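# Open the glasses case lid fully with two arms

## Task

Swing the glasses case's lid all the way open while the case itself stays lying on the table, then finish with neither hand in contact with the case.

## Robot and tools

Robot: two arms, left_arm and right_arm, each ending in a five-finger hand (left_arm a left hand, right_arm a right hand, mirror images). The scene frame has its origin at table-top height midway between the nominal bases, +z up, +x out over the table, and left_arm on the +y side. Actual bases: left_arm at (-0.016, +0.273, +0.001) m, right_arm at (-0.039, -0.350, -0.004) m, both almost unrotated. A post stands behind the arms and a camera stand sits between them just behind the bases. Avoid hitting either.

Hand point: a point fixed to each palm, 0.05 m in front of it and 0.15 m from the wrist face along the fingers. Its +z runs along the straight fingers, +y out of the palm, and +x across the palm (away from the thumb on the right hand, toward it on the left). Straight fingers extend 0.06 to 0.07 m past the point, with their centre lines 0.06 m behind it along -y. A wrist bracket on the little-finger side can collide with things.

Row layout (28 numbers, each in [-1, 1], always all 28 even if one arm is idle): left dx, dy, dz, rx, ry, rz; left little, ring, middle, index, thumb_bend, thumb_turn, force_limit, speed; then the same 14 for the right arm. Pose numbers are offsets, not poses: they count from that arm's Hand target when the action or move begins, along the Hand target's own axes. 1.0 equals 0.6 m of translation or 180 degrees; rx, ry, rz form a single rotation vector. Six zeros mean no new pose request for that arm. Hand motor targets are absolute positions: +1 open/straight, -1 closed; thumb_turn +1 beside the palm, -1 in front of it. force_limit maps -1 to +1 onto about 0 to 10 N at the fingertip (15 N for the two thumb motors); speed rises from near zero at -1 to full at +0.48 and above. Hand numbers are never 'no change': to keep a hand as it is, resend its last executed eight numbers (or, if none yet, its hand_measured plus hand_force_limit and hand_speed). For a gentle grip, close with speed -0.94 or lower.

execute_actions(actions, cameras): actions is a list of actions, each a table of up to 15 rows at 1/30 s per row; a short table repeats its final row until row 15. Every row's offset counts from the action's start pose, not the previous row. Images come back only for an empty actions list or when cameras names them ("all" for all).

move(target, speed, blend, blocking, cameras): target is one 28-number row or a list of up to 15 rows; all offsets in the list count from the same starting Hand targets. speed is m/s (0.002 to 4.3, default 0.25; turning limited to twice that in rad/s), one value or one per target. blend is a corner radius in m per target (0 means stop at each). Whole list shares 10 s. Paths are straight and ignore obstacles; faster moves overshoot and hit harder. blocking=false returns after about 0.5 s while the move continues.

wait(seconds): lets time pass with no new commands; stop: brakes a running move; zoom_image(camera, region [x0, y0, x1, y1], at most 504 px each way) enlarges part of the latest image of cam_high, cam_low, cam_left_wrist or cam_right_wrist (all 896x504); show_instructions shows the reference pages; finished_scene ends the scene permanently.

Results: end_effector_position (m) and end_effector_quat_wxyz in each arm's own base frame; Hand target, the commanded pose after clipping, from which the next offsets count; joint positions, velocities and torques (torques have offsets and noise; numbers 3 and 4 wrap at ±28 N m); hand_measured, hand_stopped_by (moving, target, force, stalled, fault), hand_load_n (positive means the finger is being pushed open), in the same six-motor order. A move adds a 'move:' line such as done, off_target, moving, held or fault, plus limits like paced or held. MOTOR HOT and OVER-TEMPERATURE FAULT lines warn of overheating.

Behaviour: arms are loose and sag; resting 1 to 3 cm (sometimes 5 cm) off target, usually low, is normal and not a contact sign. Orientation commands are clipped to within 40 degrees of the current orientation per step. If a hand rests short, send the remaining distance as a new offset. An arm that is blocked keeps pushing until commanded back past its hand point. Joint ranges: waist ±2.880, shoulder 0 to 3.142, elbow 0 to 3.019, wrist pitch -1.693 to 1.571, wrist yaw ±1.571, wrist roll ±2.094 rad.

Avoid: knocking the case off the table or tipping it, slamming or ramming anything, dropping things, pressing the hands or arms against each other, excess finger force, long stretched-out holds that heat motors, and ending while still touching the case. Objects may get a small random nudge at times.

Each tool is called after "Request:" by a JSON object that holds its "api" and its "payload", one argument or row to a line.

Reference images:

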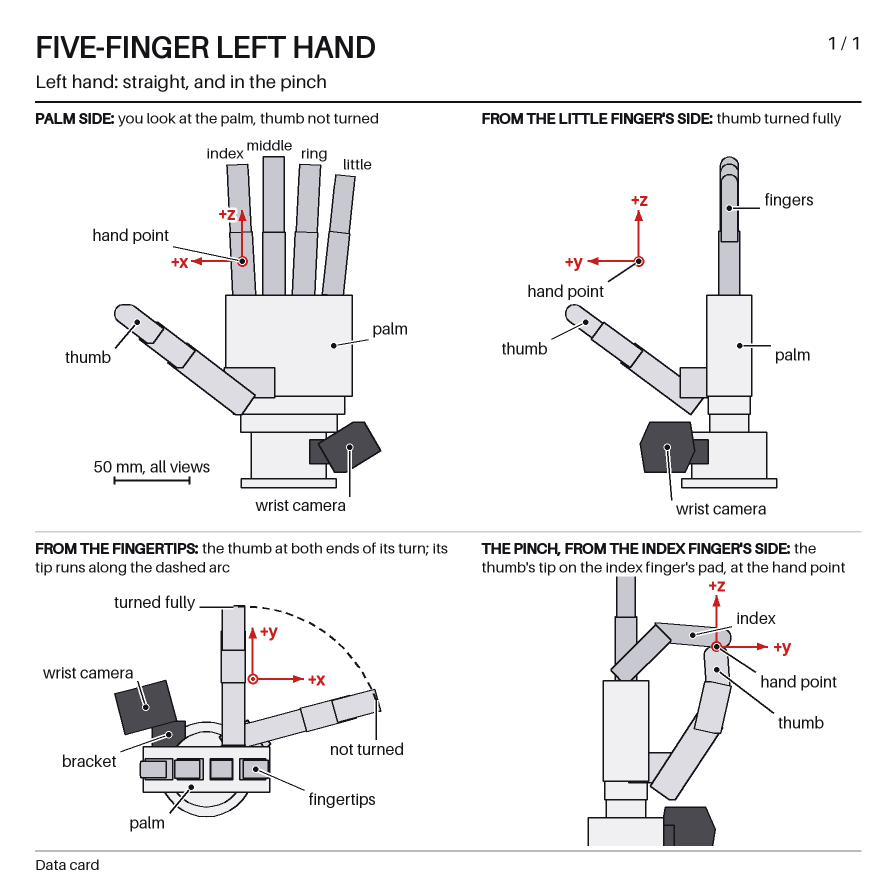

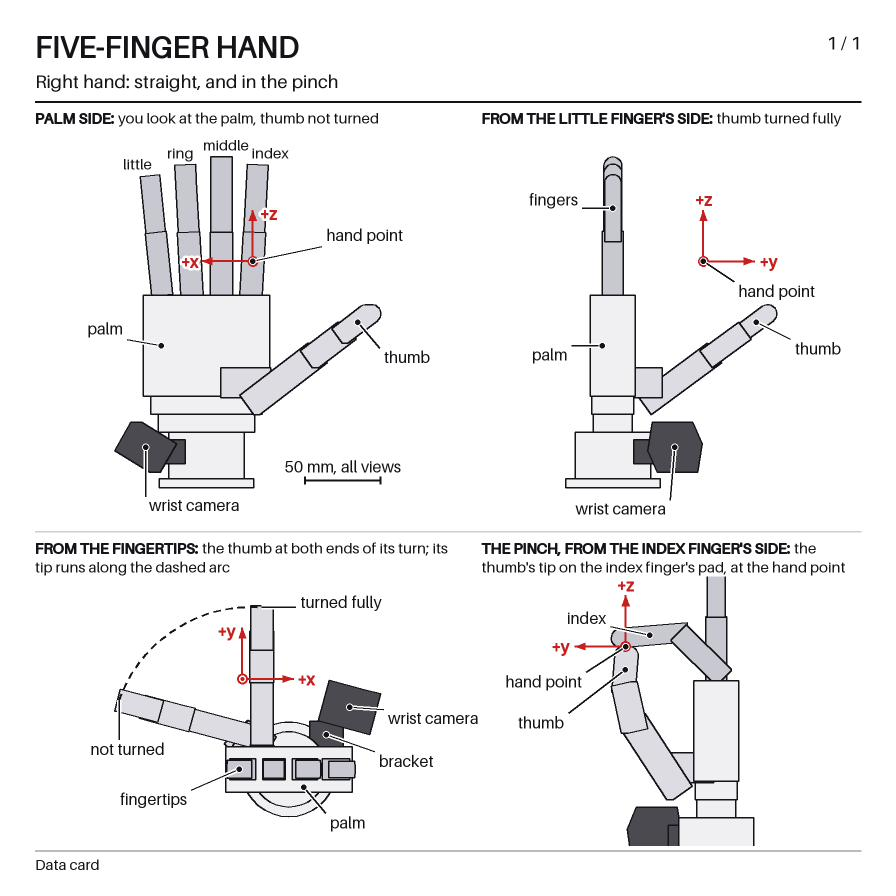

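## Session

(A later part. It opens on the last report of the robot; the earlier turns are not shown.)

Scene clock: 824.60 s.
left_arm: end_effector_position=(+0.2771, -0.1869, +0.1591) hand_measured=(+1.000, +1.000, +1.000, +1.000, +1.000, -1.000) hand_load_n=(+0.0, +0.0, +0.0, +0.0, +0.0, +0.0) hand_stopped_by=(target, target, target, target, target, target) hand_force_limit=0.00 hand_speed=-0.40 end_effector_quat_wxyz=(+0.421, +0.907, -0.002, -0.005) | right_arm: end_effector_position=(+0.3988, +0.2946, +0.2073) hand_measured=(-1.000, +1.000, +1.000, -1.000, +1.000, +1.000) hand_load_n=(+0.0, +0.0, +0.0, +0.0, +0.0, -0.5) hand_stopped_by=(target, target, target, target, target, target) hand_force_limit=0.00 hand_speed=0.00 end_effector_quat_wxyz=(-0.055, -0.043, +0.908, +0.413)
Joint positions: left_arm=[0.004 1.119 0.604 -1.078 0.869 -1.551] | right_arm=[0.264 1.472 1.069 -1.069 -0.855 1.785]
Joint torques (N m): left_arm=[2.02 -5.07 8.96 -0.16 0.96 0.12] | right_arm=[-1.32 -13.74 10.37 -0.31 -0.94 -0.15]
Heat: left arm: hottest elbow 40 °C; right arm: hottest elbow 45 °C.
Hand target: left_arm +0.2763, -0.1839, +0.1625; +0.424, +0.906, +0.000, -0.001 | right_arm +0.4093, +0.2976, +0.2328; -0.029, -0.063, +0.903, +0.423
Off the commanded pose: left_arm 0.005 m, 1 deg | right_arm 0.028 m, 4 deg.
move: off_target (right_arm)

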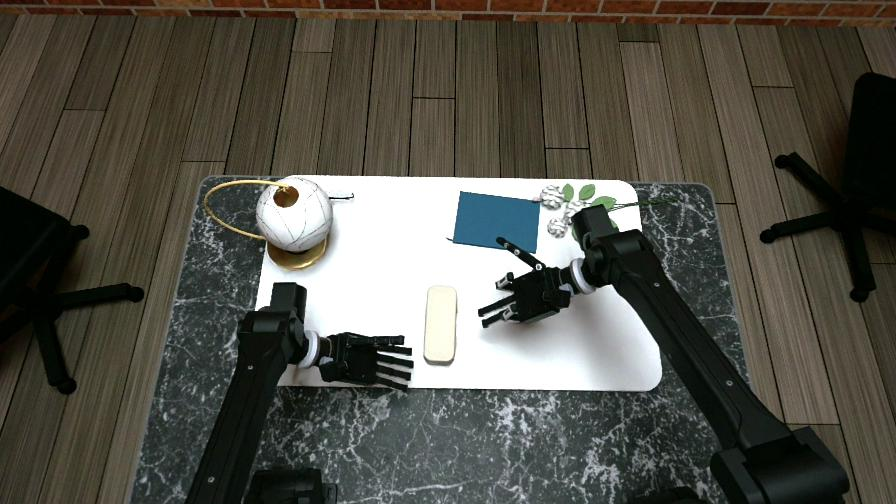

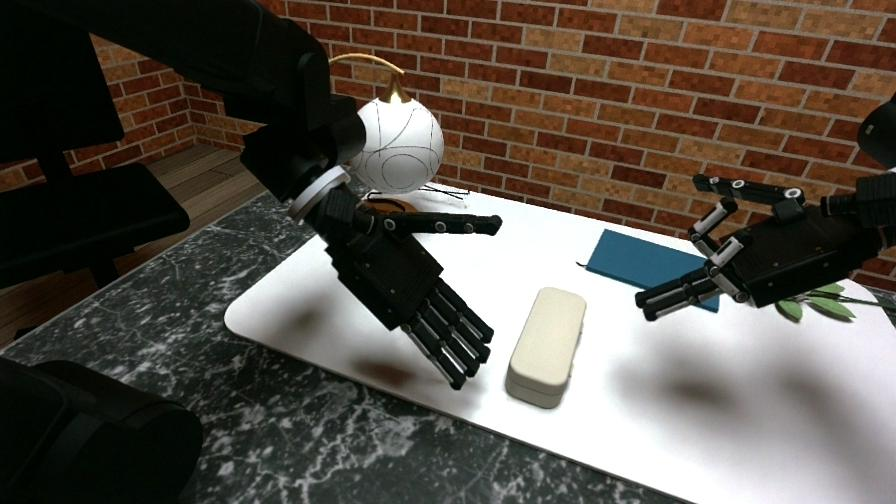

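Request:
{"api": "move", "payload": {
  "target": [0,0,0,0,0,0, 1,1,1,1,-1,-1,0,-0.4, 0.094,-0.029,0.0765,0.0788,-0.0333,-0.955, 1,1,1,1,1,-1,0,0],
  "speed": 0.25,
  "cameras": ["all"]
}}

Scene clock: 837.07 s.
left_arm: end_effector_position=(+0.2771, -0.1869, +0.1591) hand_measured=(+1.000, +1.000, +1.000, +1.000, -0.992, -1.000) hand_load_n=(+0.0, -0.5, +0.0, +0.0, +8.0, +0.5) hand_stopped_by=(target, target, target, target, force, target) hand_force_limit=0.00 hand_speed=-0.40 end_effector_quat_wxyz=(+0.421, +0.907, -0.002, -0.005) | right_arm: end_effector_position=(+0.3452, +0.3101, +0.1796) hand_measured=(+1.000, +1.000, +1.000, +1.000, +1.000, -1.000) hand_load_n=(+0.0, +0.0, +0.0, +0.0, +0.0, +0.0) hand_stopped_by=(target, target, target, target, target, target) hand_force_limit=0.00 hand_speed=0.00 end_effector_quat_wxyz=(-0.444, +0.895, -0.054, -0.004)
Joint positions: left_arm=[0.004 1.119 0.604 -1.078 0.869 -1.551] | right_arm=[0.469 1.37 1.079 -0.703 -0.762 -0.745]
Joint torques (N m): left_arm=[1.14 -5.42 8.84 0.02 0.91 0.16] | right_arm=[-0.44 -13.8 8.4 1.48 -0.64 -0.15]
Heat: left arm: hottest elbow 40 °C; right arm: hottest elbow 47 °C.
Hand target: left_arm +0.2763, -0.1839, +0.1625; +0.424, +0.906, +0.000, -0.001 | right_arm +0.3502, +0.3137, +0.1900; -0.455, +0.890, -0.032, +0.015
Off the commanded pose: left_arm 0.005 m, 1 deg | right_arm 0.012 m, 4 deg.
move: off_target (right_arm)

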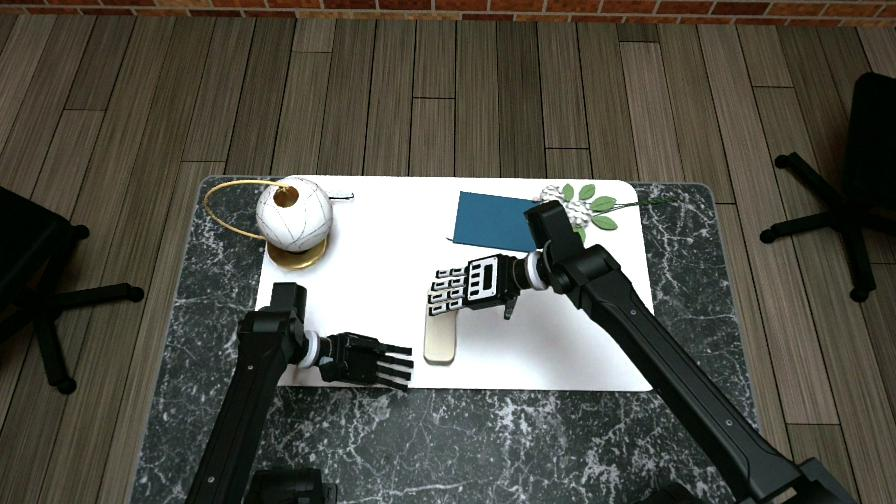

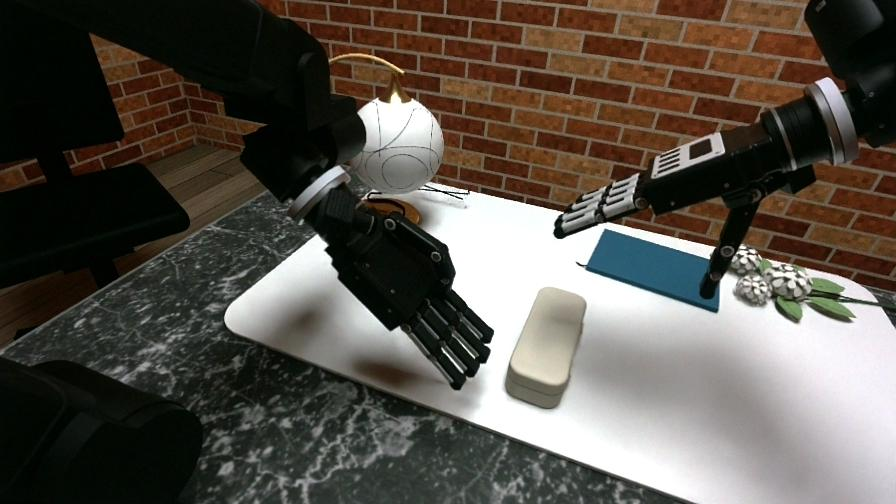

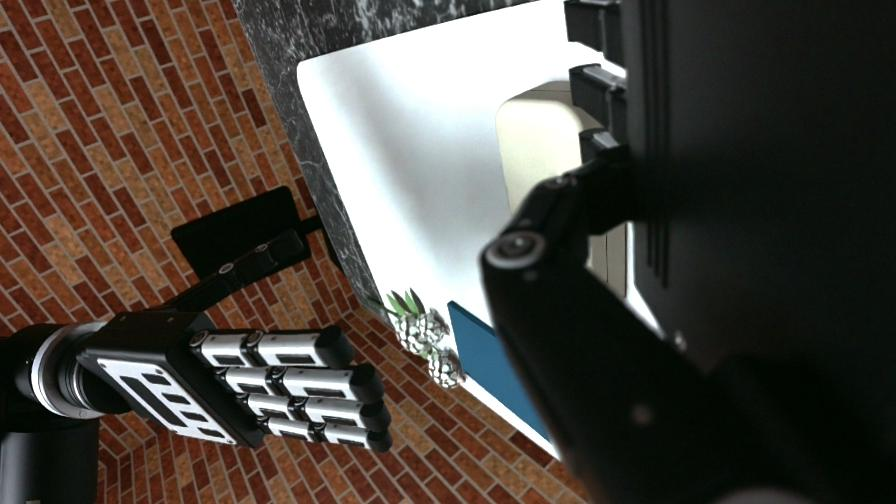

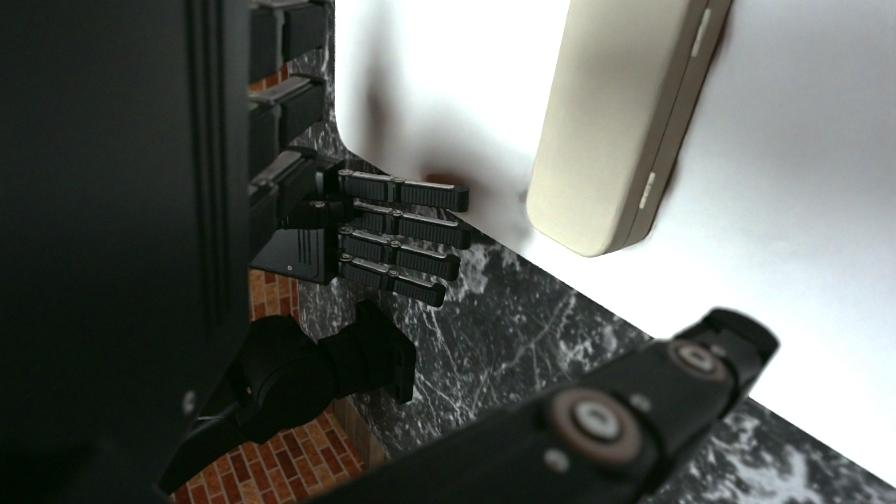

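Request:
{"api": "move", "payload": {
  "target": [
    [0,0,0,0,0,0, 1,1,1,1,-1,-1,0,-0.4, 0.004,0.028,0.132,0,0,0, 1,1,1,1,1,-1,0,0],
    [0,0,0,0,0,0, 1,1,1,1,-1,-1,0,-0.4, 0.004,0.0995,0.1837,0,0,0, 1,1,1,1,1,-1,0,0]
  ],
  "speed": 0.08,
  "blend": 0.01,
  "cameras": ["all"]
}}

Request:
{"api": "zoom_image", "payload": {
  "camera": "cam_low",
  "region": [430, 220, 730, 430]
}}

Request:
{"api": "zoom_image", "payload": {
  "camera": "cam_right_wrist",
  "region": [240, 0, 740, 400]
}}

Scene clock: 874.10 s.
left_arm: end_effector_position=(+0.2771, -0.1869, +0.1591) hand_measured=(+1.000, +1.000, +1.000, +1.000, -0.992, -1.000) hand_load_n=(+0.0, +0.0, +0.0, +0.0, +8.0, +0.5) hand_stopped_by=(target, target, target, target, force, target) hand_force_limit=0.00 hand_speed=-0.40 end_effector_quat_wxyz=(+0.421, +0.907, -0.002, -0.005) | right_arm: end_effector_position=(+0.3551, +0.3591, +0.0736) hand_measured=(+1.000, +1.000, +1.000, +1.000, +1.000, -1.000) hand_load_n=(+0.0, +0.0, +0.0, +0.0, +0.0, +0.0) hand_stopped_by=(target, target, target, target, target, target) hand_force_limit=0.00 hand_speed=0.00 end_effector_quat_wxyz=(-0.449, +0.893, -0.030, +0.013)
Joint positions: left_arm=[0.004 1.119 0.604 -1.078 0.869 -1.551] | right_arm=[0.561 1.558 0.963 -0.31 -0.708 -0.688]
Joint torques (N m): left_arm=[1.67 -4.84 8.98 0.13 0.96 0.15] | right_arm=[-0.32 -14.04 7.58 1.68 -0.29 0.26]
Heat: left arm: hottest elbow 40 °C; right arm: hottest elbow 46 °C.
Hand target: left_arm +0.2763, -0.1839, +0.1625; +0.424, +0.906, +0.000, -0.001 | right_arm +0.3562, +0.3678, +0.0771; -0.455, +0.890, -0.032, +0.015
Off the commanded pose: left_arm 0.005 m, 1 deg | right_arm 0.010 m, 1 deg.
move: done

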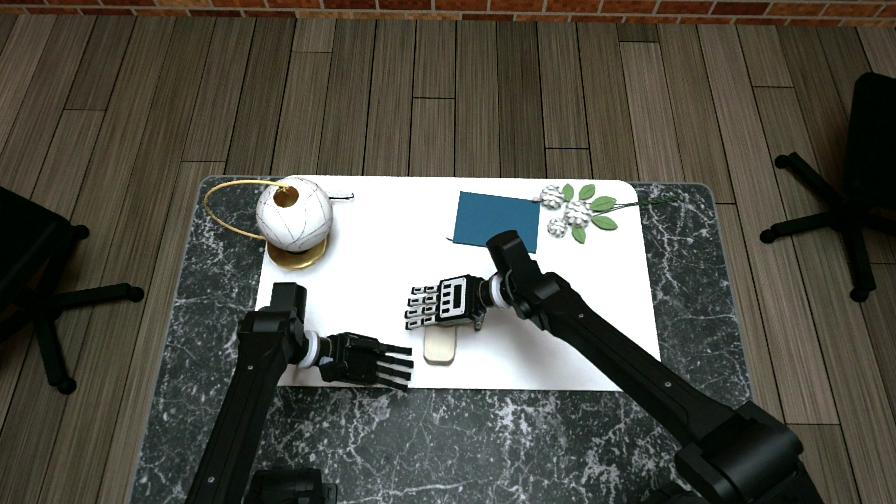

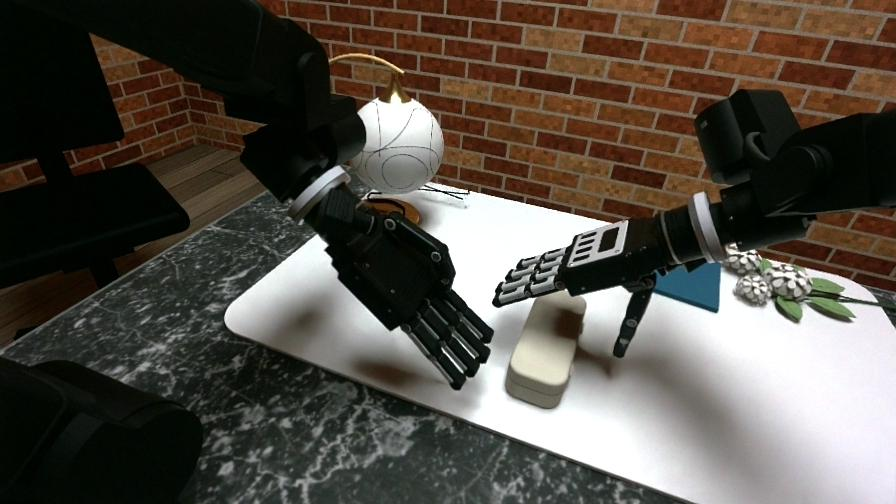

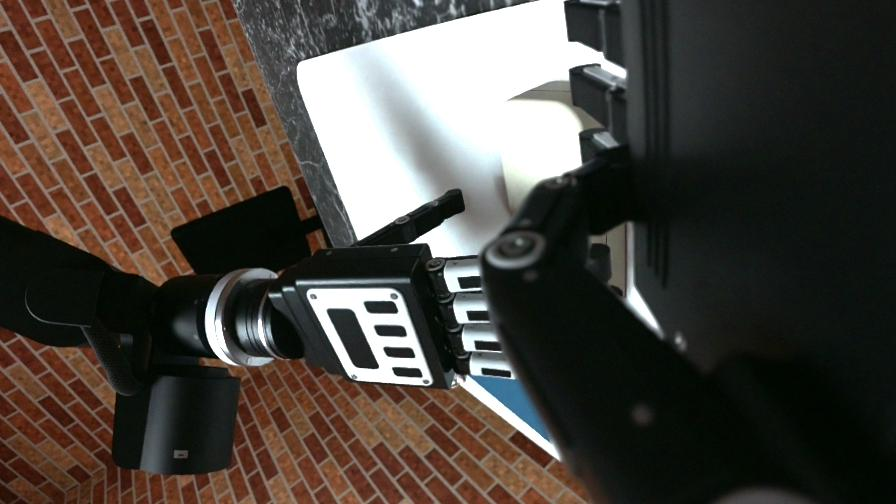

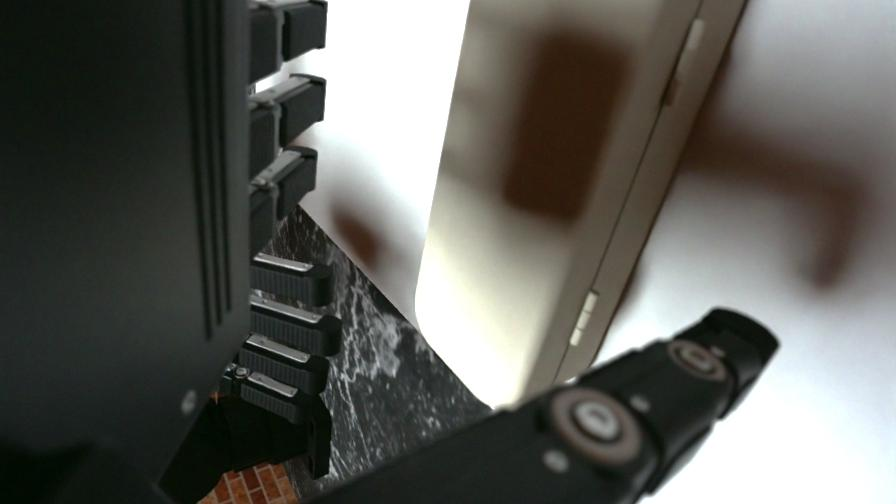

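Scaled by 1.680 from the camera's image (finer frame: 1280x720).

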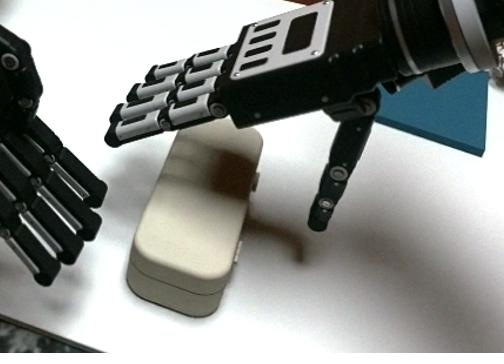

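Scaled by 1.008 from the camera's image (finer frame: 1280x720).

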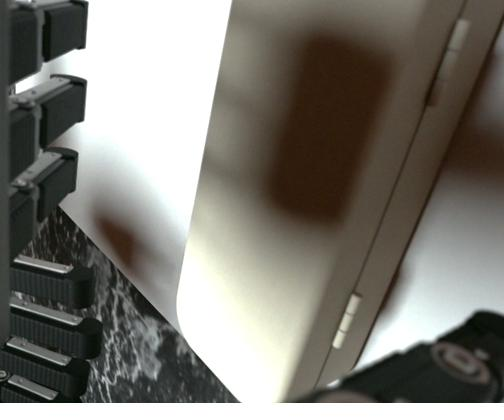

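Request:
{"api": "move", "payload": {
  "target": [0,0,0,0,0,0, 1,1,1,1,-1,-1,0,-0.4, -0.014,0.0298,0.0328,0,0,0, 1,1,1,1,1,-1,0,0],
  "speed": 0.05,
  "cameras": ["cam_high","cam_low","cam_right_wrist"]
}}

Request:
{"api": "zoom_image", "payload": {
  "camera": "cam_low",
  "region": [430, 220, 730, 430]
}}

Scene clock: 889.97 s.
left_arm: end_effector_position=(+0.2771, -0.1869, +0.1591) hand_measured=(+1.000, +1.000, +1.000, +1.000, -0.992, -1.000) hand_load_n=(+0.0, +0.0, +0.0, +0.0, +7.5, +0.5) hand_stopped_by=(target, target, target, target, force, target) hand_force_limit=0.00 hand_speed=-0.40 end_effector_quat_wxyz=(+0.421, +0.907, -0.002, -0.005) | right_arm: end_effector_position=(+0.3446, +0.3680, +0.0488) hand_measured=(+1.000, +1.000, +1.000, +1.000, +1.000, -1.000) hand_load_n=(+0.0, +0.0, +0.0, +0.0, +0.0, +0.0) hand_stopped_by=(target, target, target, target, target, target) hand_force_limit=0.00 hand_speed=0.00 end_effector_quat_wxyz=(-0.449, +0.893, -0.026, +0.012)
Joint positions: left_arm=[0.004 1.119 0.604 -1.078 0.869 -1.551] | right_arm=[0.59 1.591 0.921 -0.22 -0.694 -0.666]
Joint torques (N m): left_arm=[1.26 -5.19 9.09 -0.09 0.84 0.21] | right_arm=[-0.21 -14.04 7.17 1.69 -0.27 0.25]
Heat: left arm: hottest elbow 39 °C; right arm: hottest elbow 45 °C.
Hand target: left_arm +0.2763, -0.1839, +0.1625; +0.424, +0.906, +0.000, -0.001 | right_arm +0.3482, +0.3739, +0.0511; -0.455, +0.890, -0.032, +0.015
Off the commanded pose: left_arm 0.005 m, 1 deg | right_arm 0.007 m, 1 deg.
move: done

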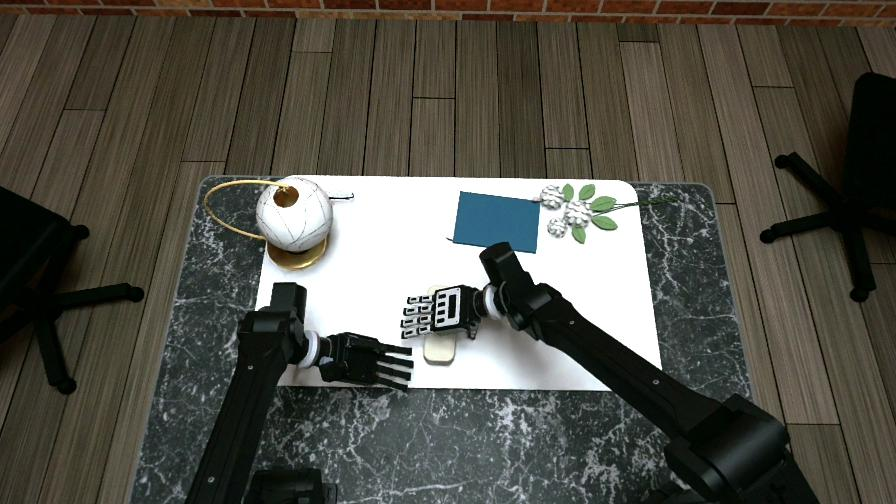

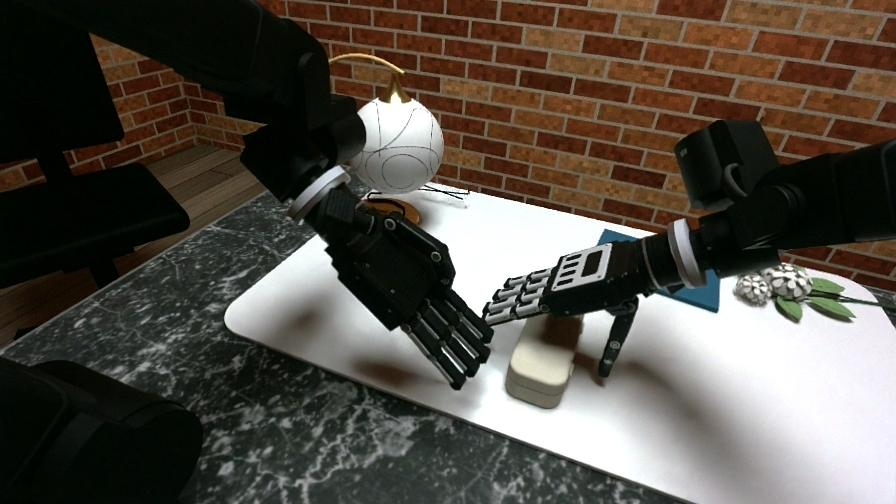

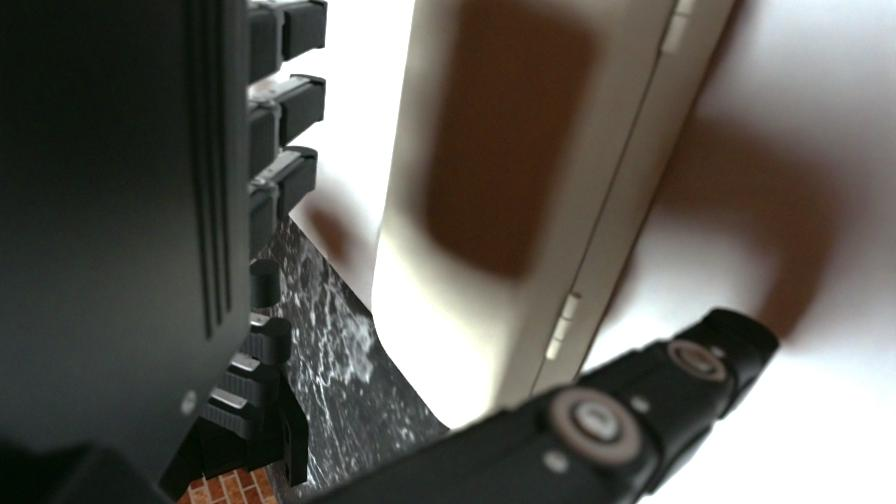

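Scaled by 1.680 from the camera's image (finer frame: 1280x720).

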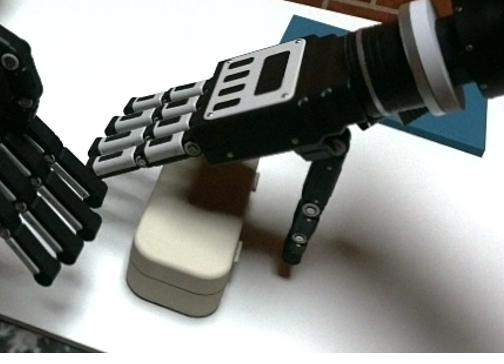

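Request:
{"api": "move", "payload": {
  "target": [0,0,0,0,0,0, 1,1,1,1,-1,-1,0,-0.4, 0,0,0,0,0,0, 1,1,0.55,0.55,0.6,-1,-0.4,-0.8],
  "speed": 0.05,
  "cameras": ["cam_high","cam_low","cam_right_wrist"]
}}

Request:
{"api": "zoom_image", "payload": {
  "camera": "cam_low",
  "region": [430, 220, 730, 430]
}}

Scene clock: 903.90 s.
left_arm: end_effector_position=(+0.2771, -0.1869, +0.1591) hand_measured=(+1.000, +1.000, +1.000, +1.000, -0.992, -1.000) hand_load_n=(+0.0, +0.0, -0.5, +0.0, +8.0, +0.5) hand_stopped_by=(target, target, target, target, force, target) hand_force_limit=0.00 hand_speed=-0.40 end_effector_quat_wxyz=(+0.421, +0.907, -0.002, -0.005) | right_arm: end_effector_position=(+0.3480, +0.3649, +0.0488) hand_measured=(+1.000, +1.000, +0.550, +0.550, +0.600, -1.000) hand_load_n=(+0.0, -0.5, +0.0, +0.0, +0.5, +0.0) hand_stopped_by=(target, target, target, target, target, target) hand_force_limit=-0.40 hand_speed=-0.80 end_effector_quat_wxyz=(-0.449, +0.893, -0.030, +0.014)
Joint positions: left_arm=[0.004 1.119 0.604 -1.078 0.869 -1.551] | right_arm=[0.581 1.591 0.921 -0.22 -0.694 -0.666]
Joint torques (N m): left_arm=[1.49 -4.78 9.02 -0.06 0.91 0.13] | right_arm=[-0.26 -14.04 7.17 1.7 -0.28 0.26]
Heat: left arm: hottest elbow 39 °C; right arm: hottest elbow 45 °C.
Hand target: left_arm +0.2763, -0.1839, +0.1625; +0.424, +0.906, +0.000, -0.001 | right_arm +0.3482, +0.3739, +0.0511; -0.455, +0.890, -0.032, +0.015
Off the commanded pose: left_arm 0.005 m, 1 deg | right_arm 0.009 m, 1 deg.
move: done

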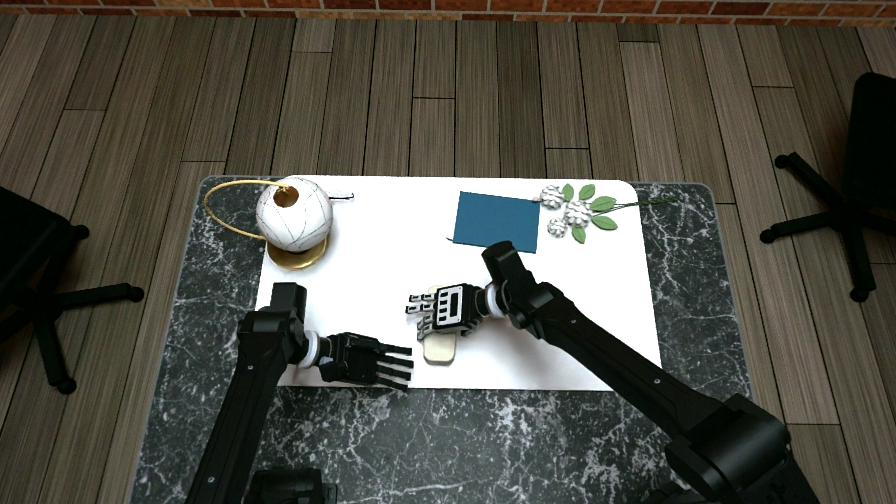

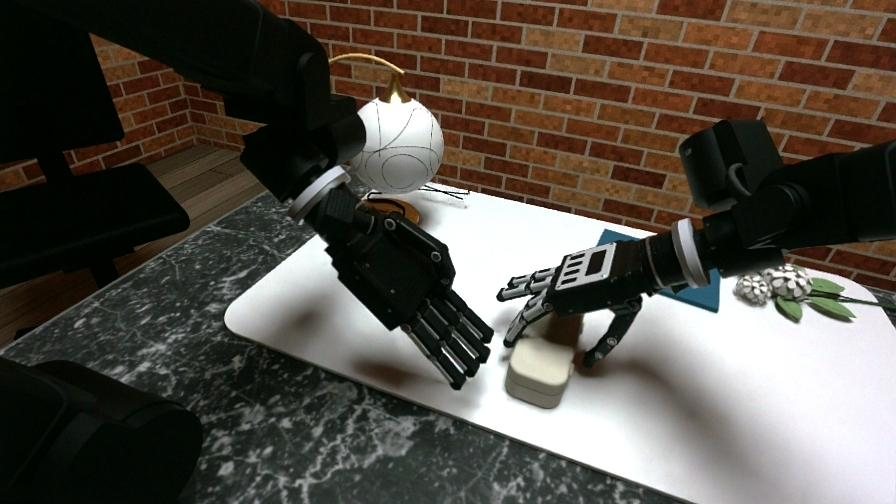

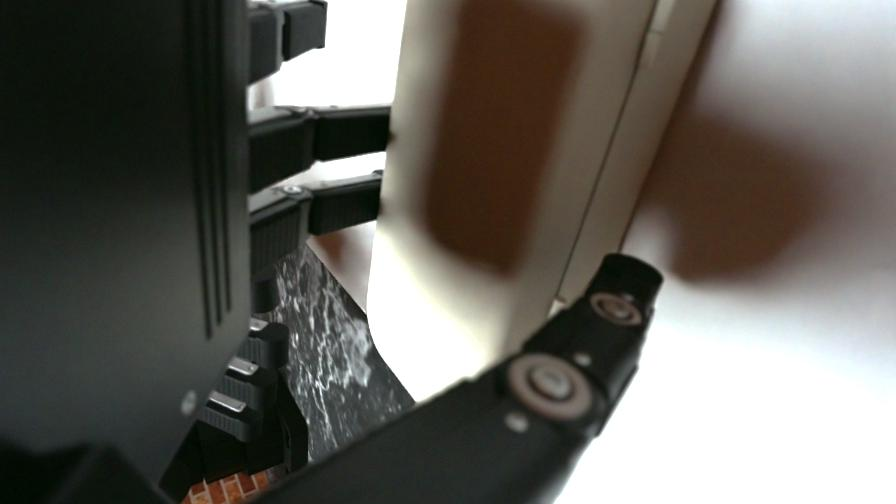

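Scaled by 1.680 from the camera's image (finer frame: 1280x720).

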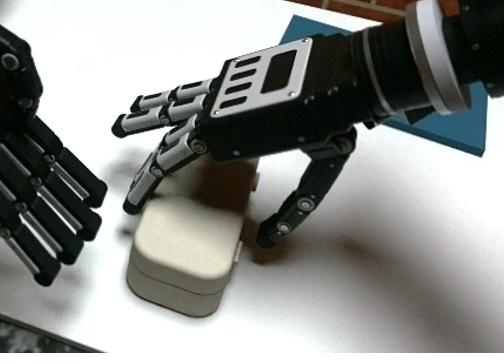

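Request:
{"api": "zoom_image", "payload": {
  "camera": "cam_low",
  "region": [490, 300, 630, 420]
}}

Request:
{"api": "zoom_image", "payload": {
  "camera": "cam_left_wrist",
  "region": [400, 40, 660, 330]
}}

Scaled by 3.600 from the camera's image (finer frame: 1280x720).

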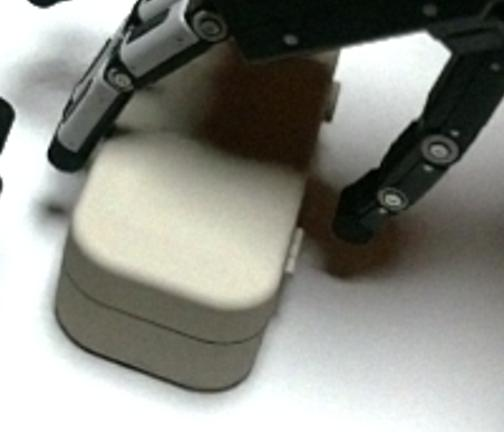

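This scene's latest camera images include none from cam_left_wrist. They are from: cam_high, cam_low, cam_right_wrist. cam_left_wrist's image comes with the result of a call that names it in "cameras".

Request:
{"api": "move", "payload": {
  "target": [0,0,0,0,0,0, 1,1,1,1,-1,-1,0,-0.4, 0,0,0,0,0,0, 1,1,0.25,0.25,0.3,-1,-0.4,-0.85],
  "speed": 0.05,
  "cameras": ["all"]
}}

Request:
{"api": "zoom_image", "payload": {
  "camera": "cam_low",
  "region": [490, 300, 630, 420]
}}

Request:
{"api": "zoom_image", "payload": {
  "camera": "cam_left_wrist",
  "region": [400, 40, 660, 330]
}}

Scene clock: 922.13 s.
left_arm: end_effector_position=(+0.2771, -0.1869, +0.1591) hand_measured=(+1.000, +1.000, +1.000, +1.000, -0.992, -1.000) hand_load_n=(+0.0, +0.0, +0.0, +0.0, +7.5, +0.5) hand_stopped_by=(target, target, target, target, force, target) hand_force_limit=0.00 hand_speed=-0.40 end_effector_quat_wxyz=(+0.421, +0.907, -0.002, -0.005) | right_arm: end_effector_position=(+0.3449, +0.3694, +0.0495) hand_measured=(+1.000, +1.000, +0.386, +0.372, +0.518, -1.000) hand_load_n=(+0.0, +0.0, +3.0, +3.5, +6.5, +0.0) hand_stopped_by=(target, target, force, force, force, target) hand_force_limit=-0.40 hand_speed=-0.85 end_effector_quat_wxyz=(-0.450, +0.892, -0.026, +0.013)
Joint positions: left_arm=[0.004 1.119 0.604 -1.078 0.869 -1.551] | right_arm=[0.592 1.591 0.921 -0.213 -0.694 -0.662]
Joint torques (N m): left_arm=[1.32 -4.84 8.92 0.01 0.91 0.13] | right_arm=[-0.32 -14.04 7.17 1.47 -0.28 0.26]
Heat: left arm: hottest elbow 39 °C; right arm: hottest elbow 46 °C.
Hand target: left_arm +0.2763, -0.1839, +0.1625; +0.424, +0.906, +0.000, -0.001 | right_arm +0.3482, +0.3739, +0.0511; -0.455, +0.890, -0.032, +0.015
Off the commanded pose: left_arm 0.005 m, 1 deg | right_arm 0.006 m, 1 deg.
move: done

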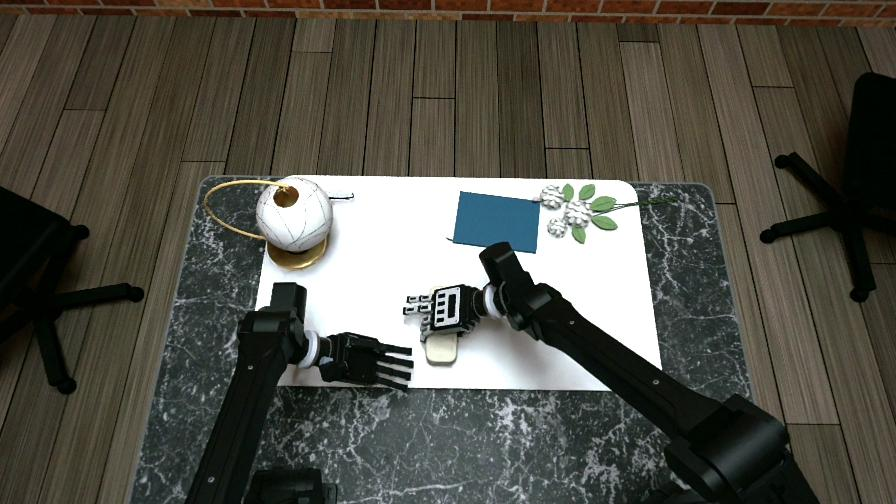

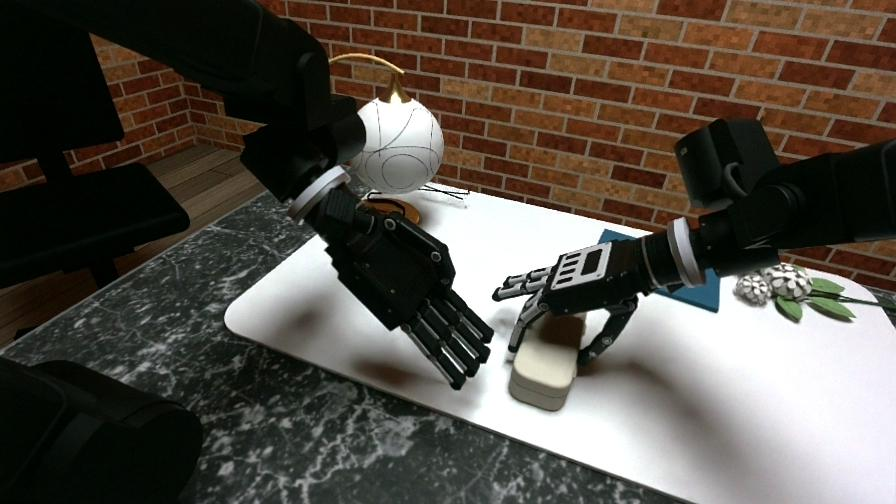

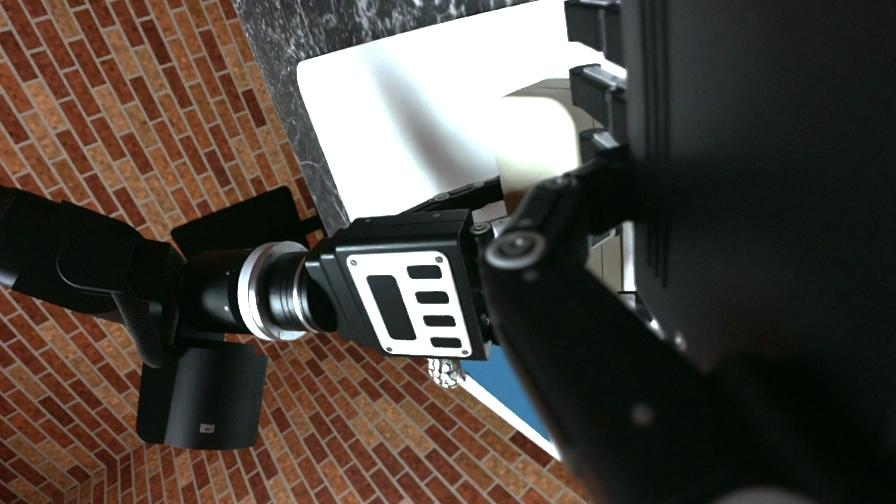

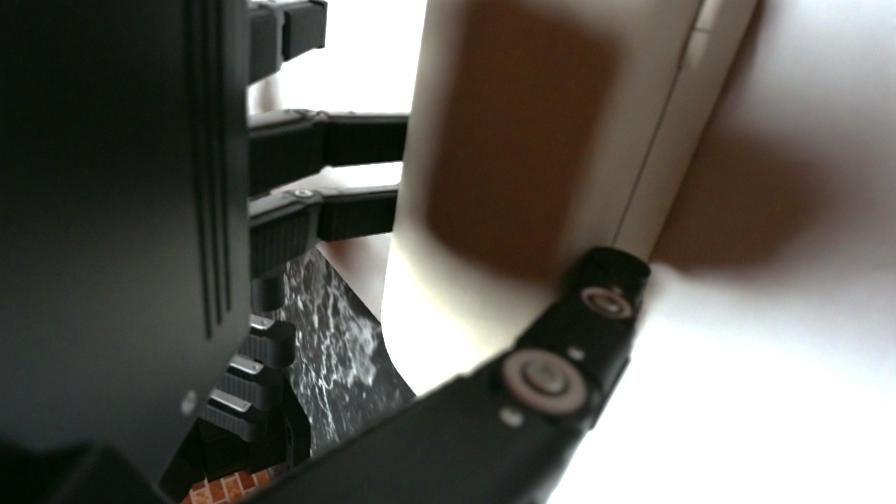

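Scaled by 3.600 from the camera's image (finer frame: 1280x720).

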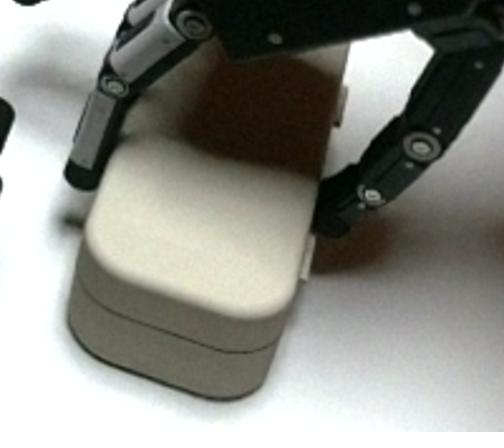

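Scaled by 1.738 from the camera's image (finer frame: 1280x720).

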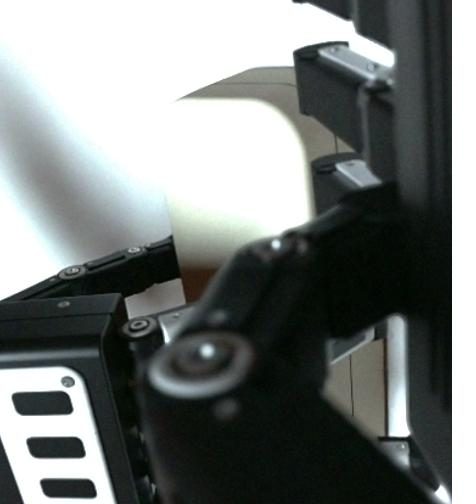

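Request:
{"api": "move", "payload": {
  "target": [0,0,0,0,0,0, 1,1,1,1,-1,-1,0,-0.4, 0,-0.0021,-0.0142,0.0833,0,0, 1,1,0.25,0.25,0.3,-1,-0.4,-0.85],
  "speed": 0.05,
  "cameras": ["all"]
}}

Request:
{"api": "zoom_image", "payload": {
  "camera": "cam_low",
  "region": [490, 300, 630, 420]
}}

Request:
{"api": "zoom_image", "payload": {
  "camera": "cam_left_wrist",
  "region": [400, 40, 660, 330]
}}

Scene clock: 948.23 s.
left_arm: end_effector_position=(+0.2771, -0.1869, +0.1591) hand_measured=(+1.000, +1.000, +1.000, +1.000, -0.992, -1.000) hand_load_n=(+0.0, +0.0, +0.0, +0.0, +7.5, +0.5) hand_stopped_by=(target, target, target, target, force, target) hand_force_limit=0.00 hand_speed=-0.40 end_effector_quat_wxyz=(+0.421, +0.907, -0.002, -0.005) | right_arm: end_effector_position=(+0.3440, +0.3642, +0.0528) hand_measured=(+1.000, +1.000, +0.386, +0.372, +0.518, -1.000) hand_load_n=(+0.0, +0.0, +2.0, +3.5, +7.0, +0.0) hand_stopped_by=(target, target, force, force, force, target) hand_force_limit=-0.40 hand_speed=-0.85 end_effector_quat_wxyz=(-0.558, +0.829, -0.031, +0.018)
Joint positions: left_arm=[0.004 1.119 0.604 -1.078 0.869 -1.551] | right_arm=[0.514 1.599 0.769 0.195 -0.885 -0.513]
Joint torques (N m): left_arm=[1.44 -4.89 9.17 0.02 0.9 0.17] | right_arm=[-1.32 -13.04 6.49 1.98 -0.71 0.26]
Heat: left arm: hottest elbow 39 °C; right arm: hottest elbow 45 °C.
Hand target: left_arm +0.2763, -0.1839, +0.1625; +0.424, +0.906, +0.000, -0.001 | right_arm +0.3478, +0.3677, +0.0571; -0.567, +0.823, -0.029, +0.019
Off the commanded pose: left_arm 0.005 m, 1 deg | right_arm 0.007 m, 1 deg.
move: done

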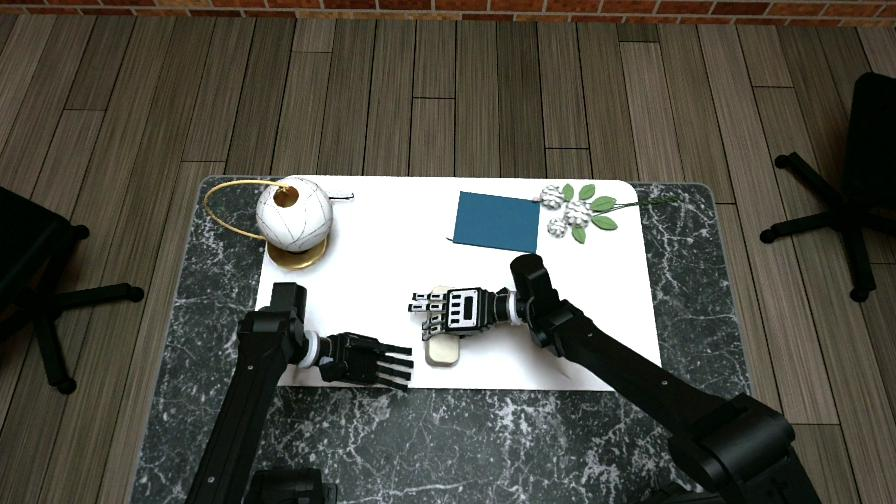

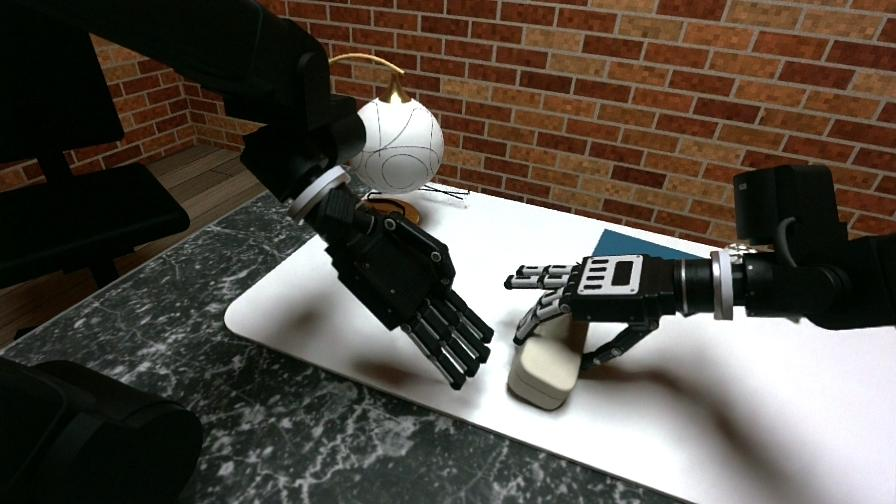

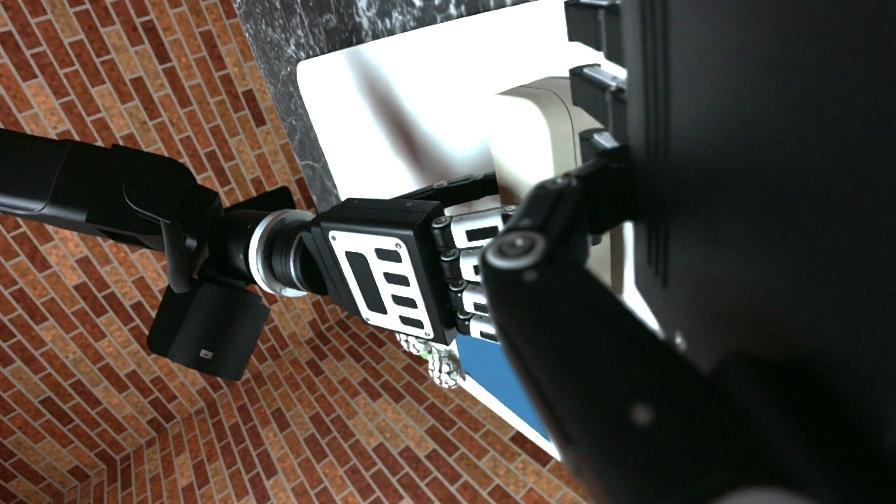

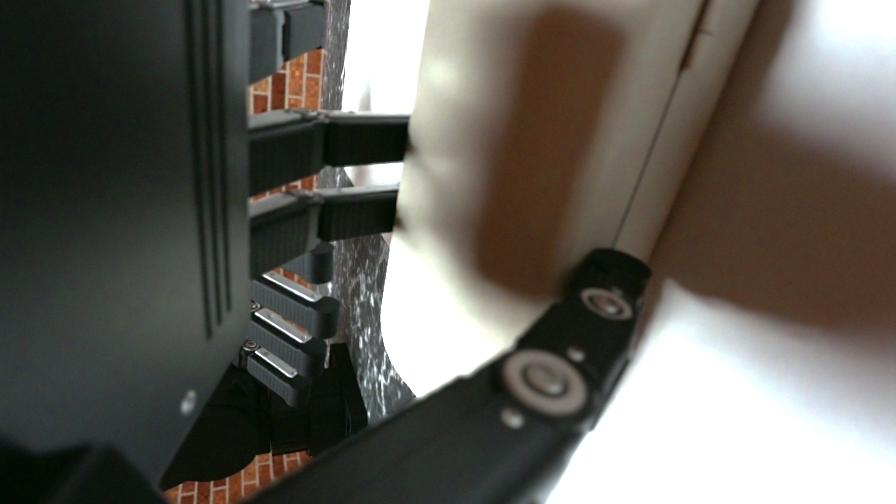

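Scaled by 3.600 from the camera's image (finer frame: 1280x720).

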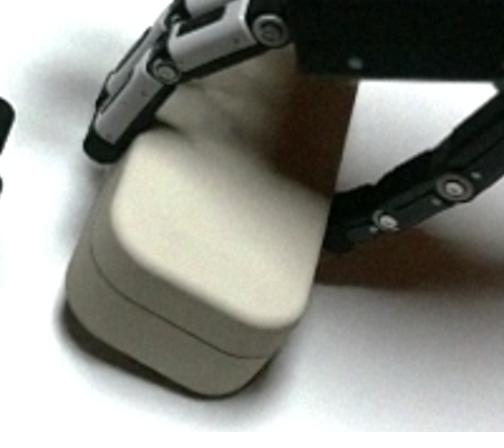

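Scaled by 1.738 from the camera's image (finer frame: 1280x720).

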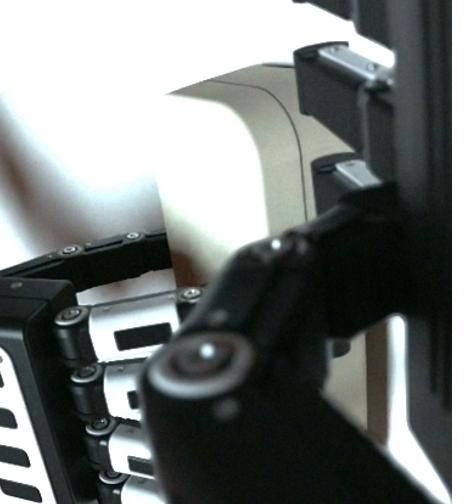

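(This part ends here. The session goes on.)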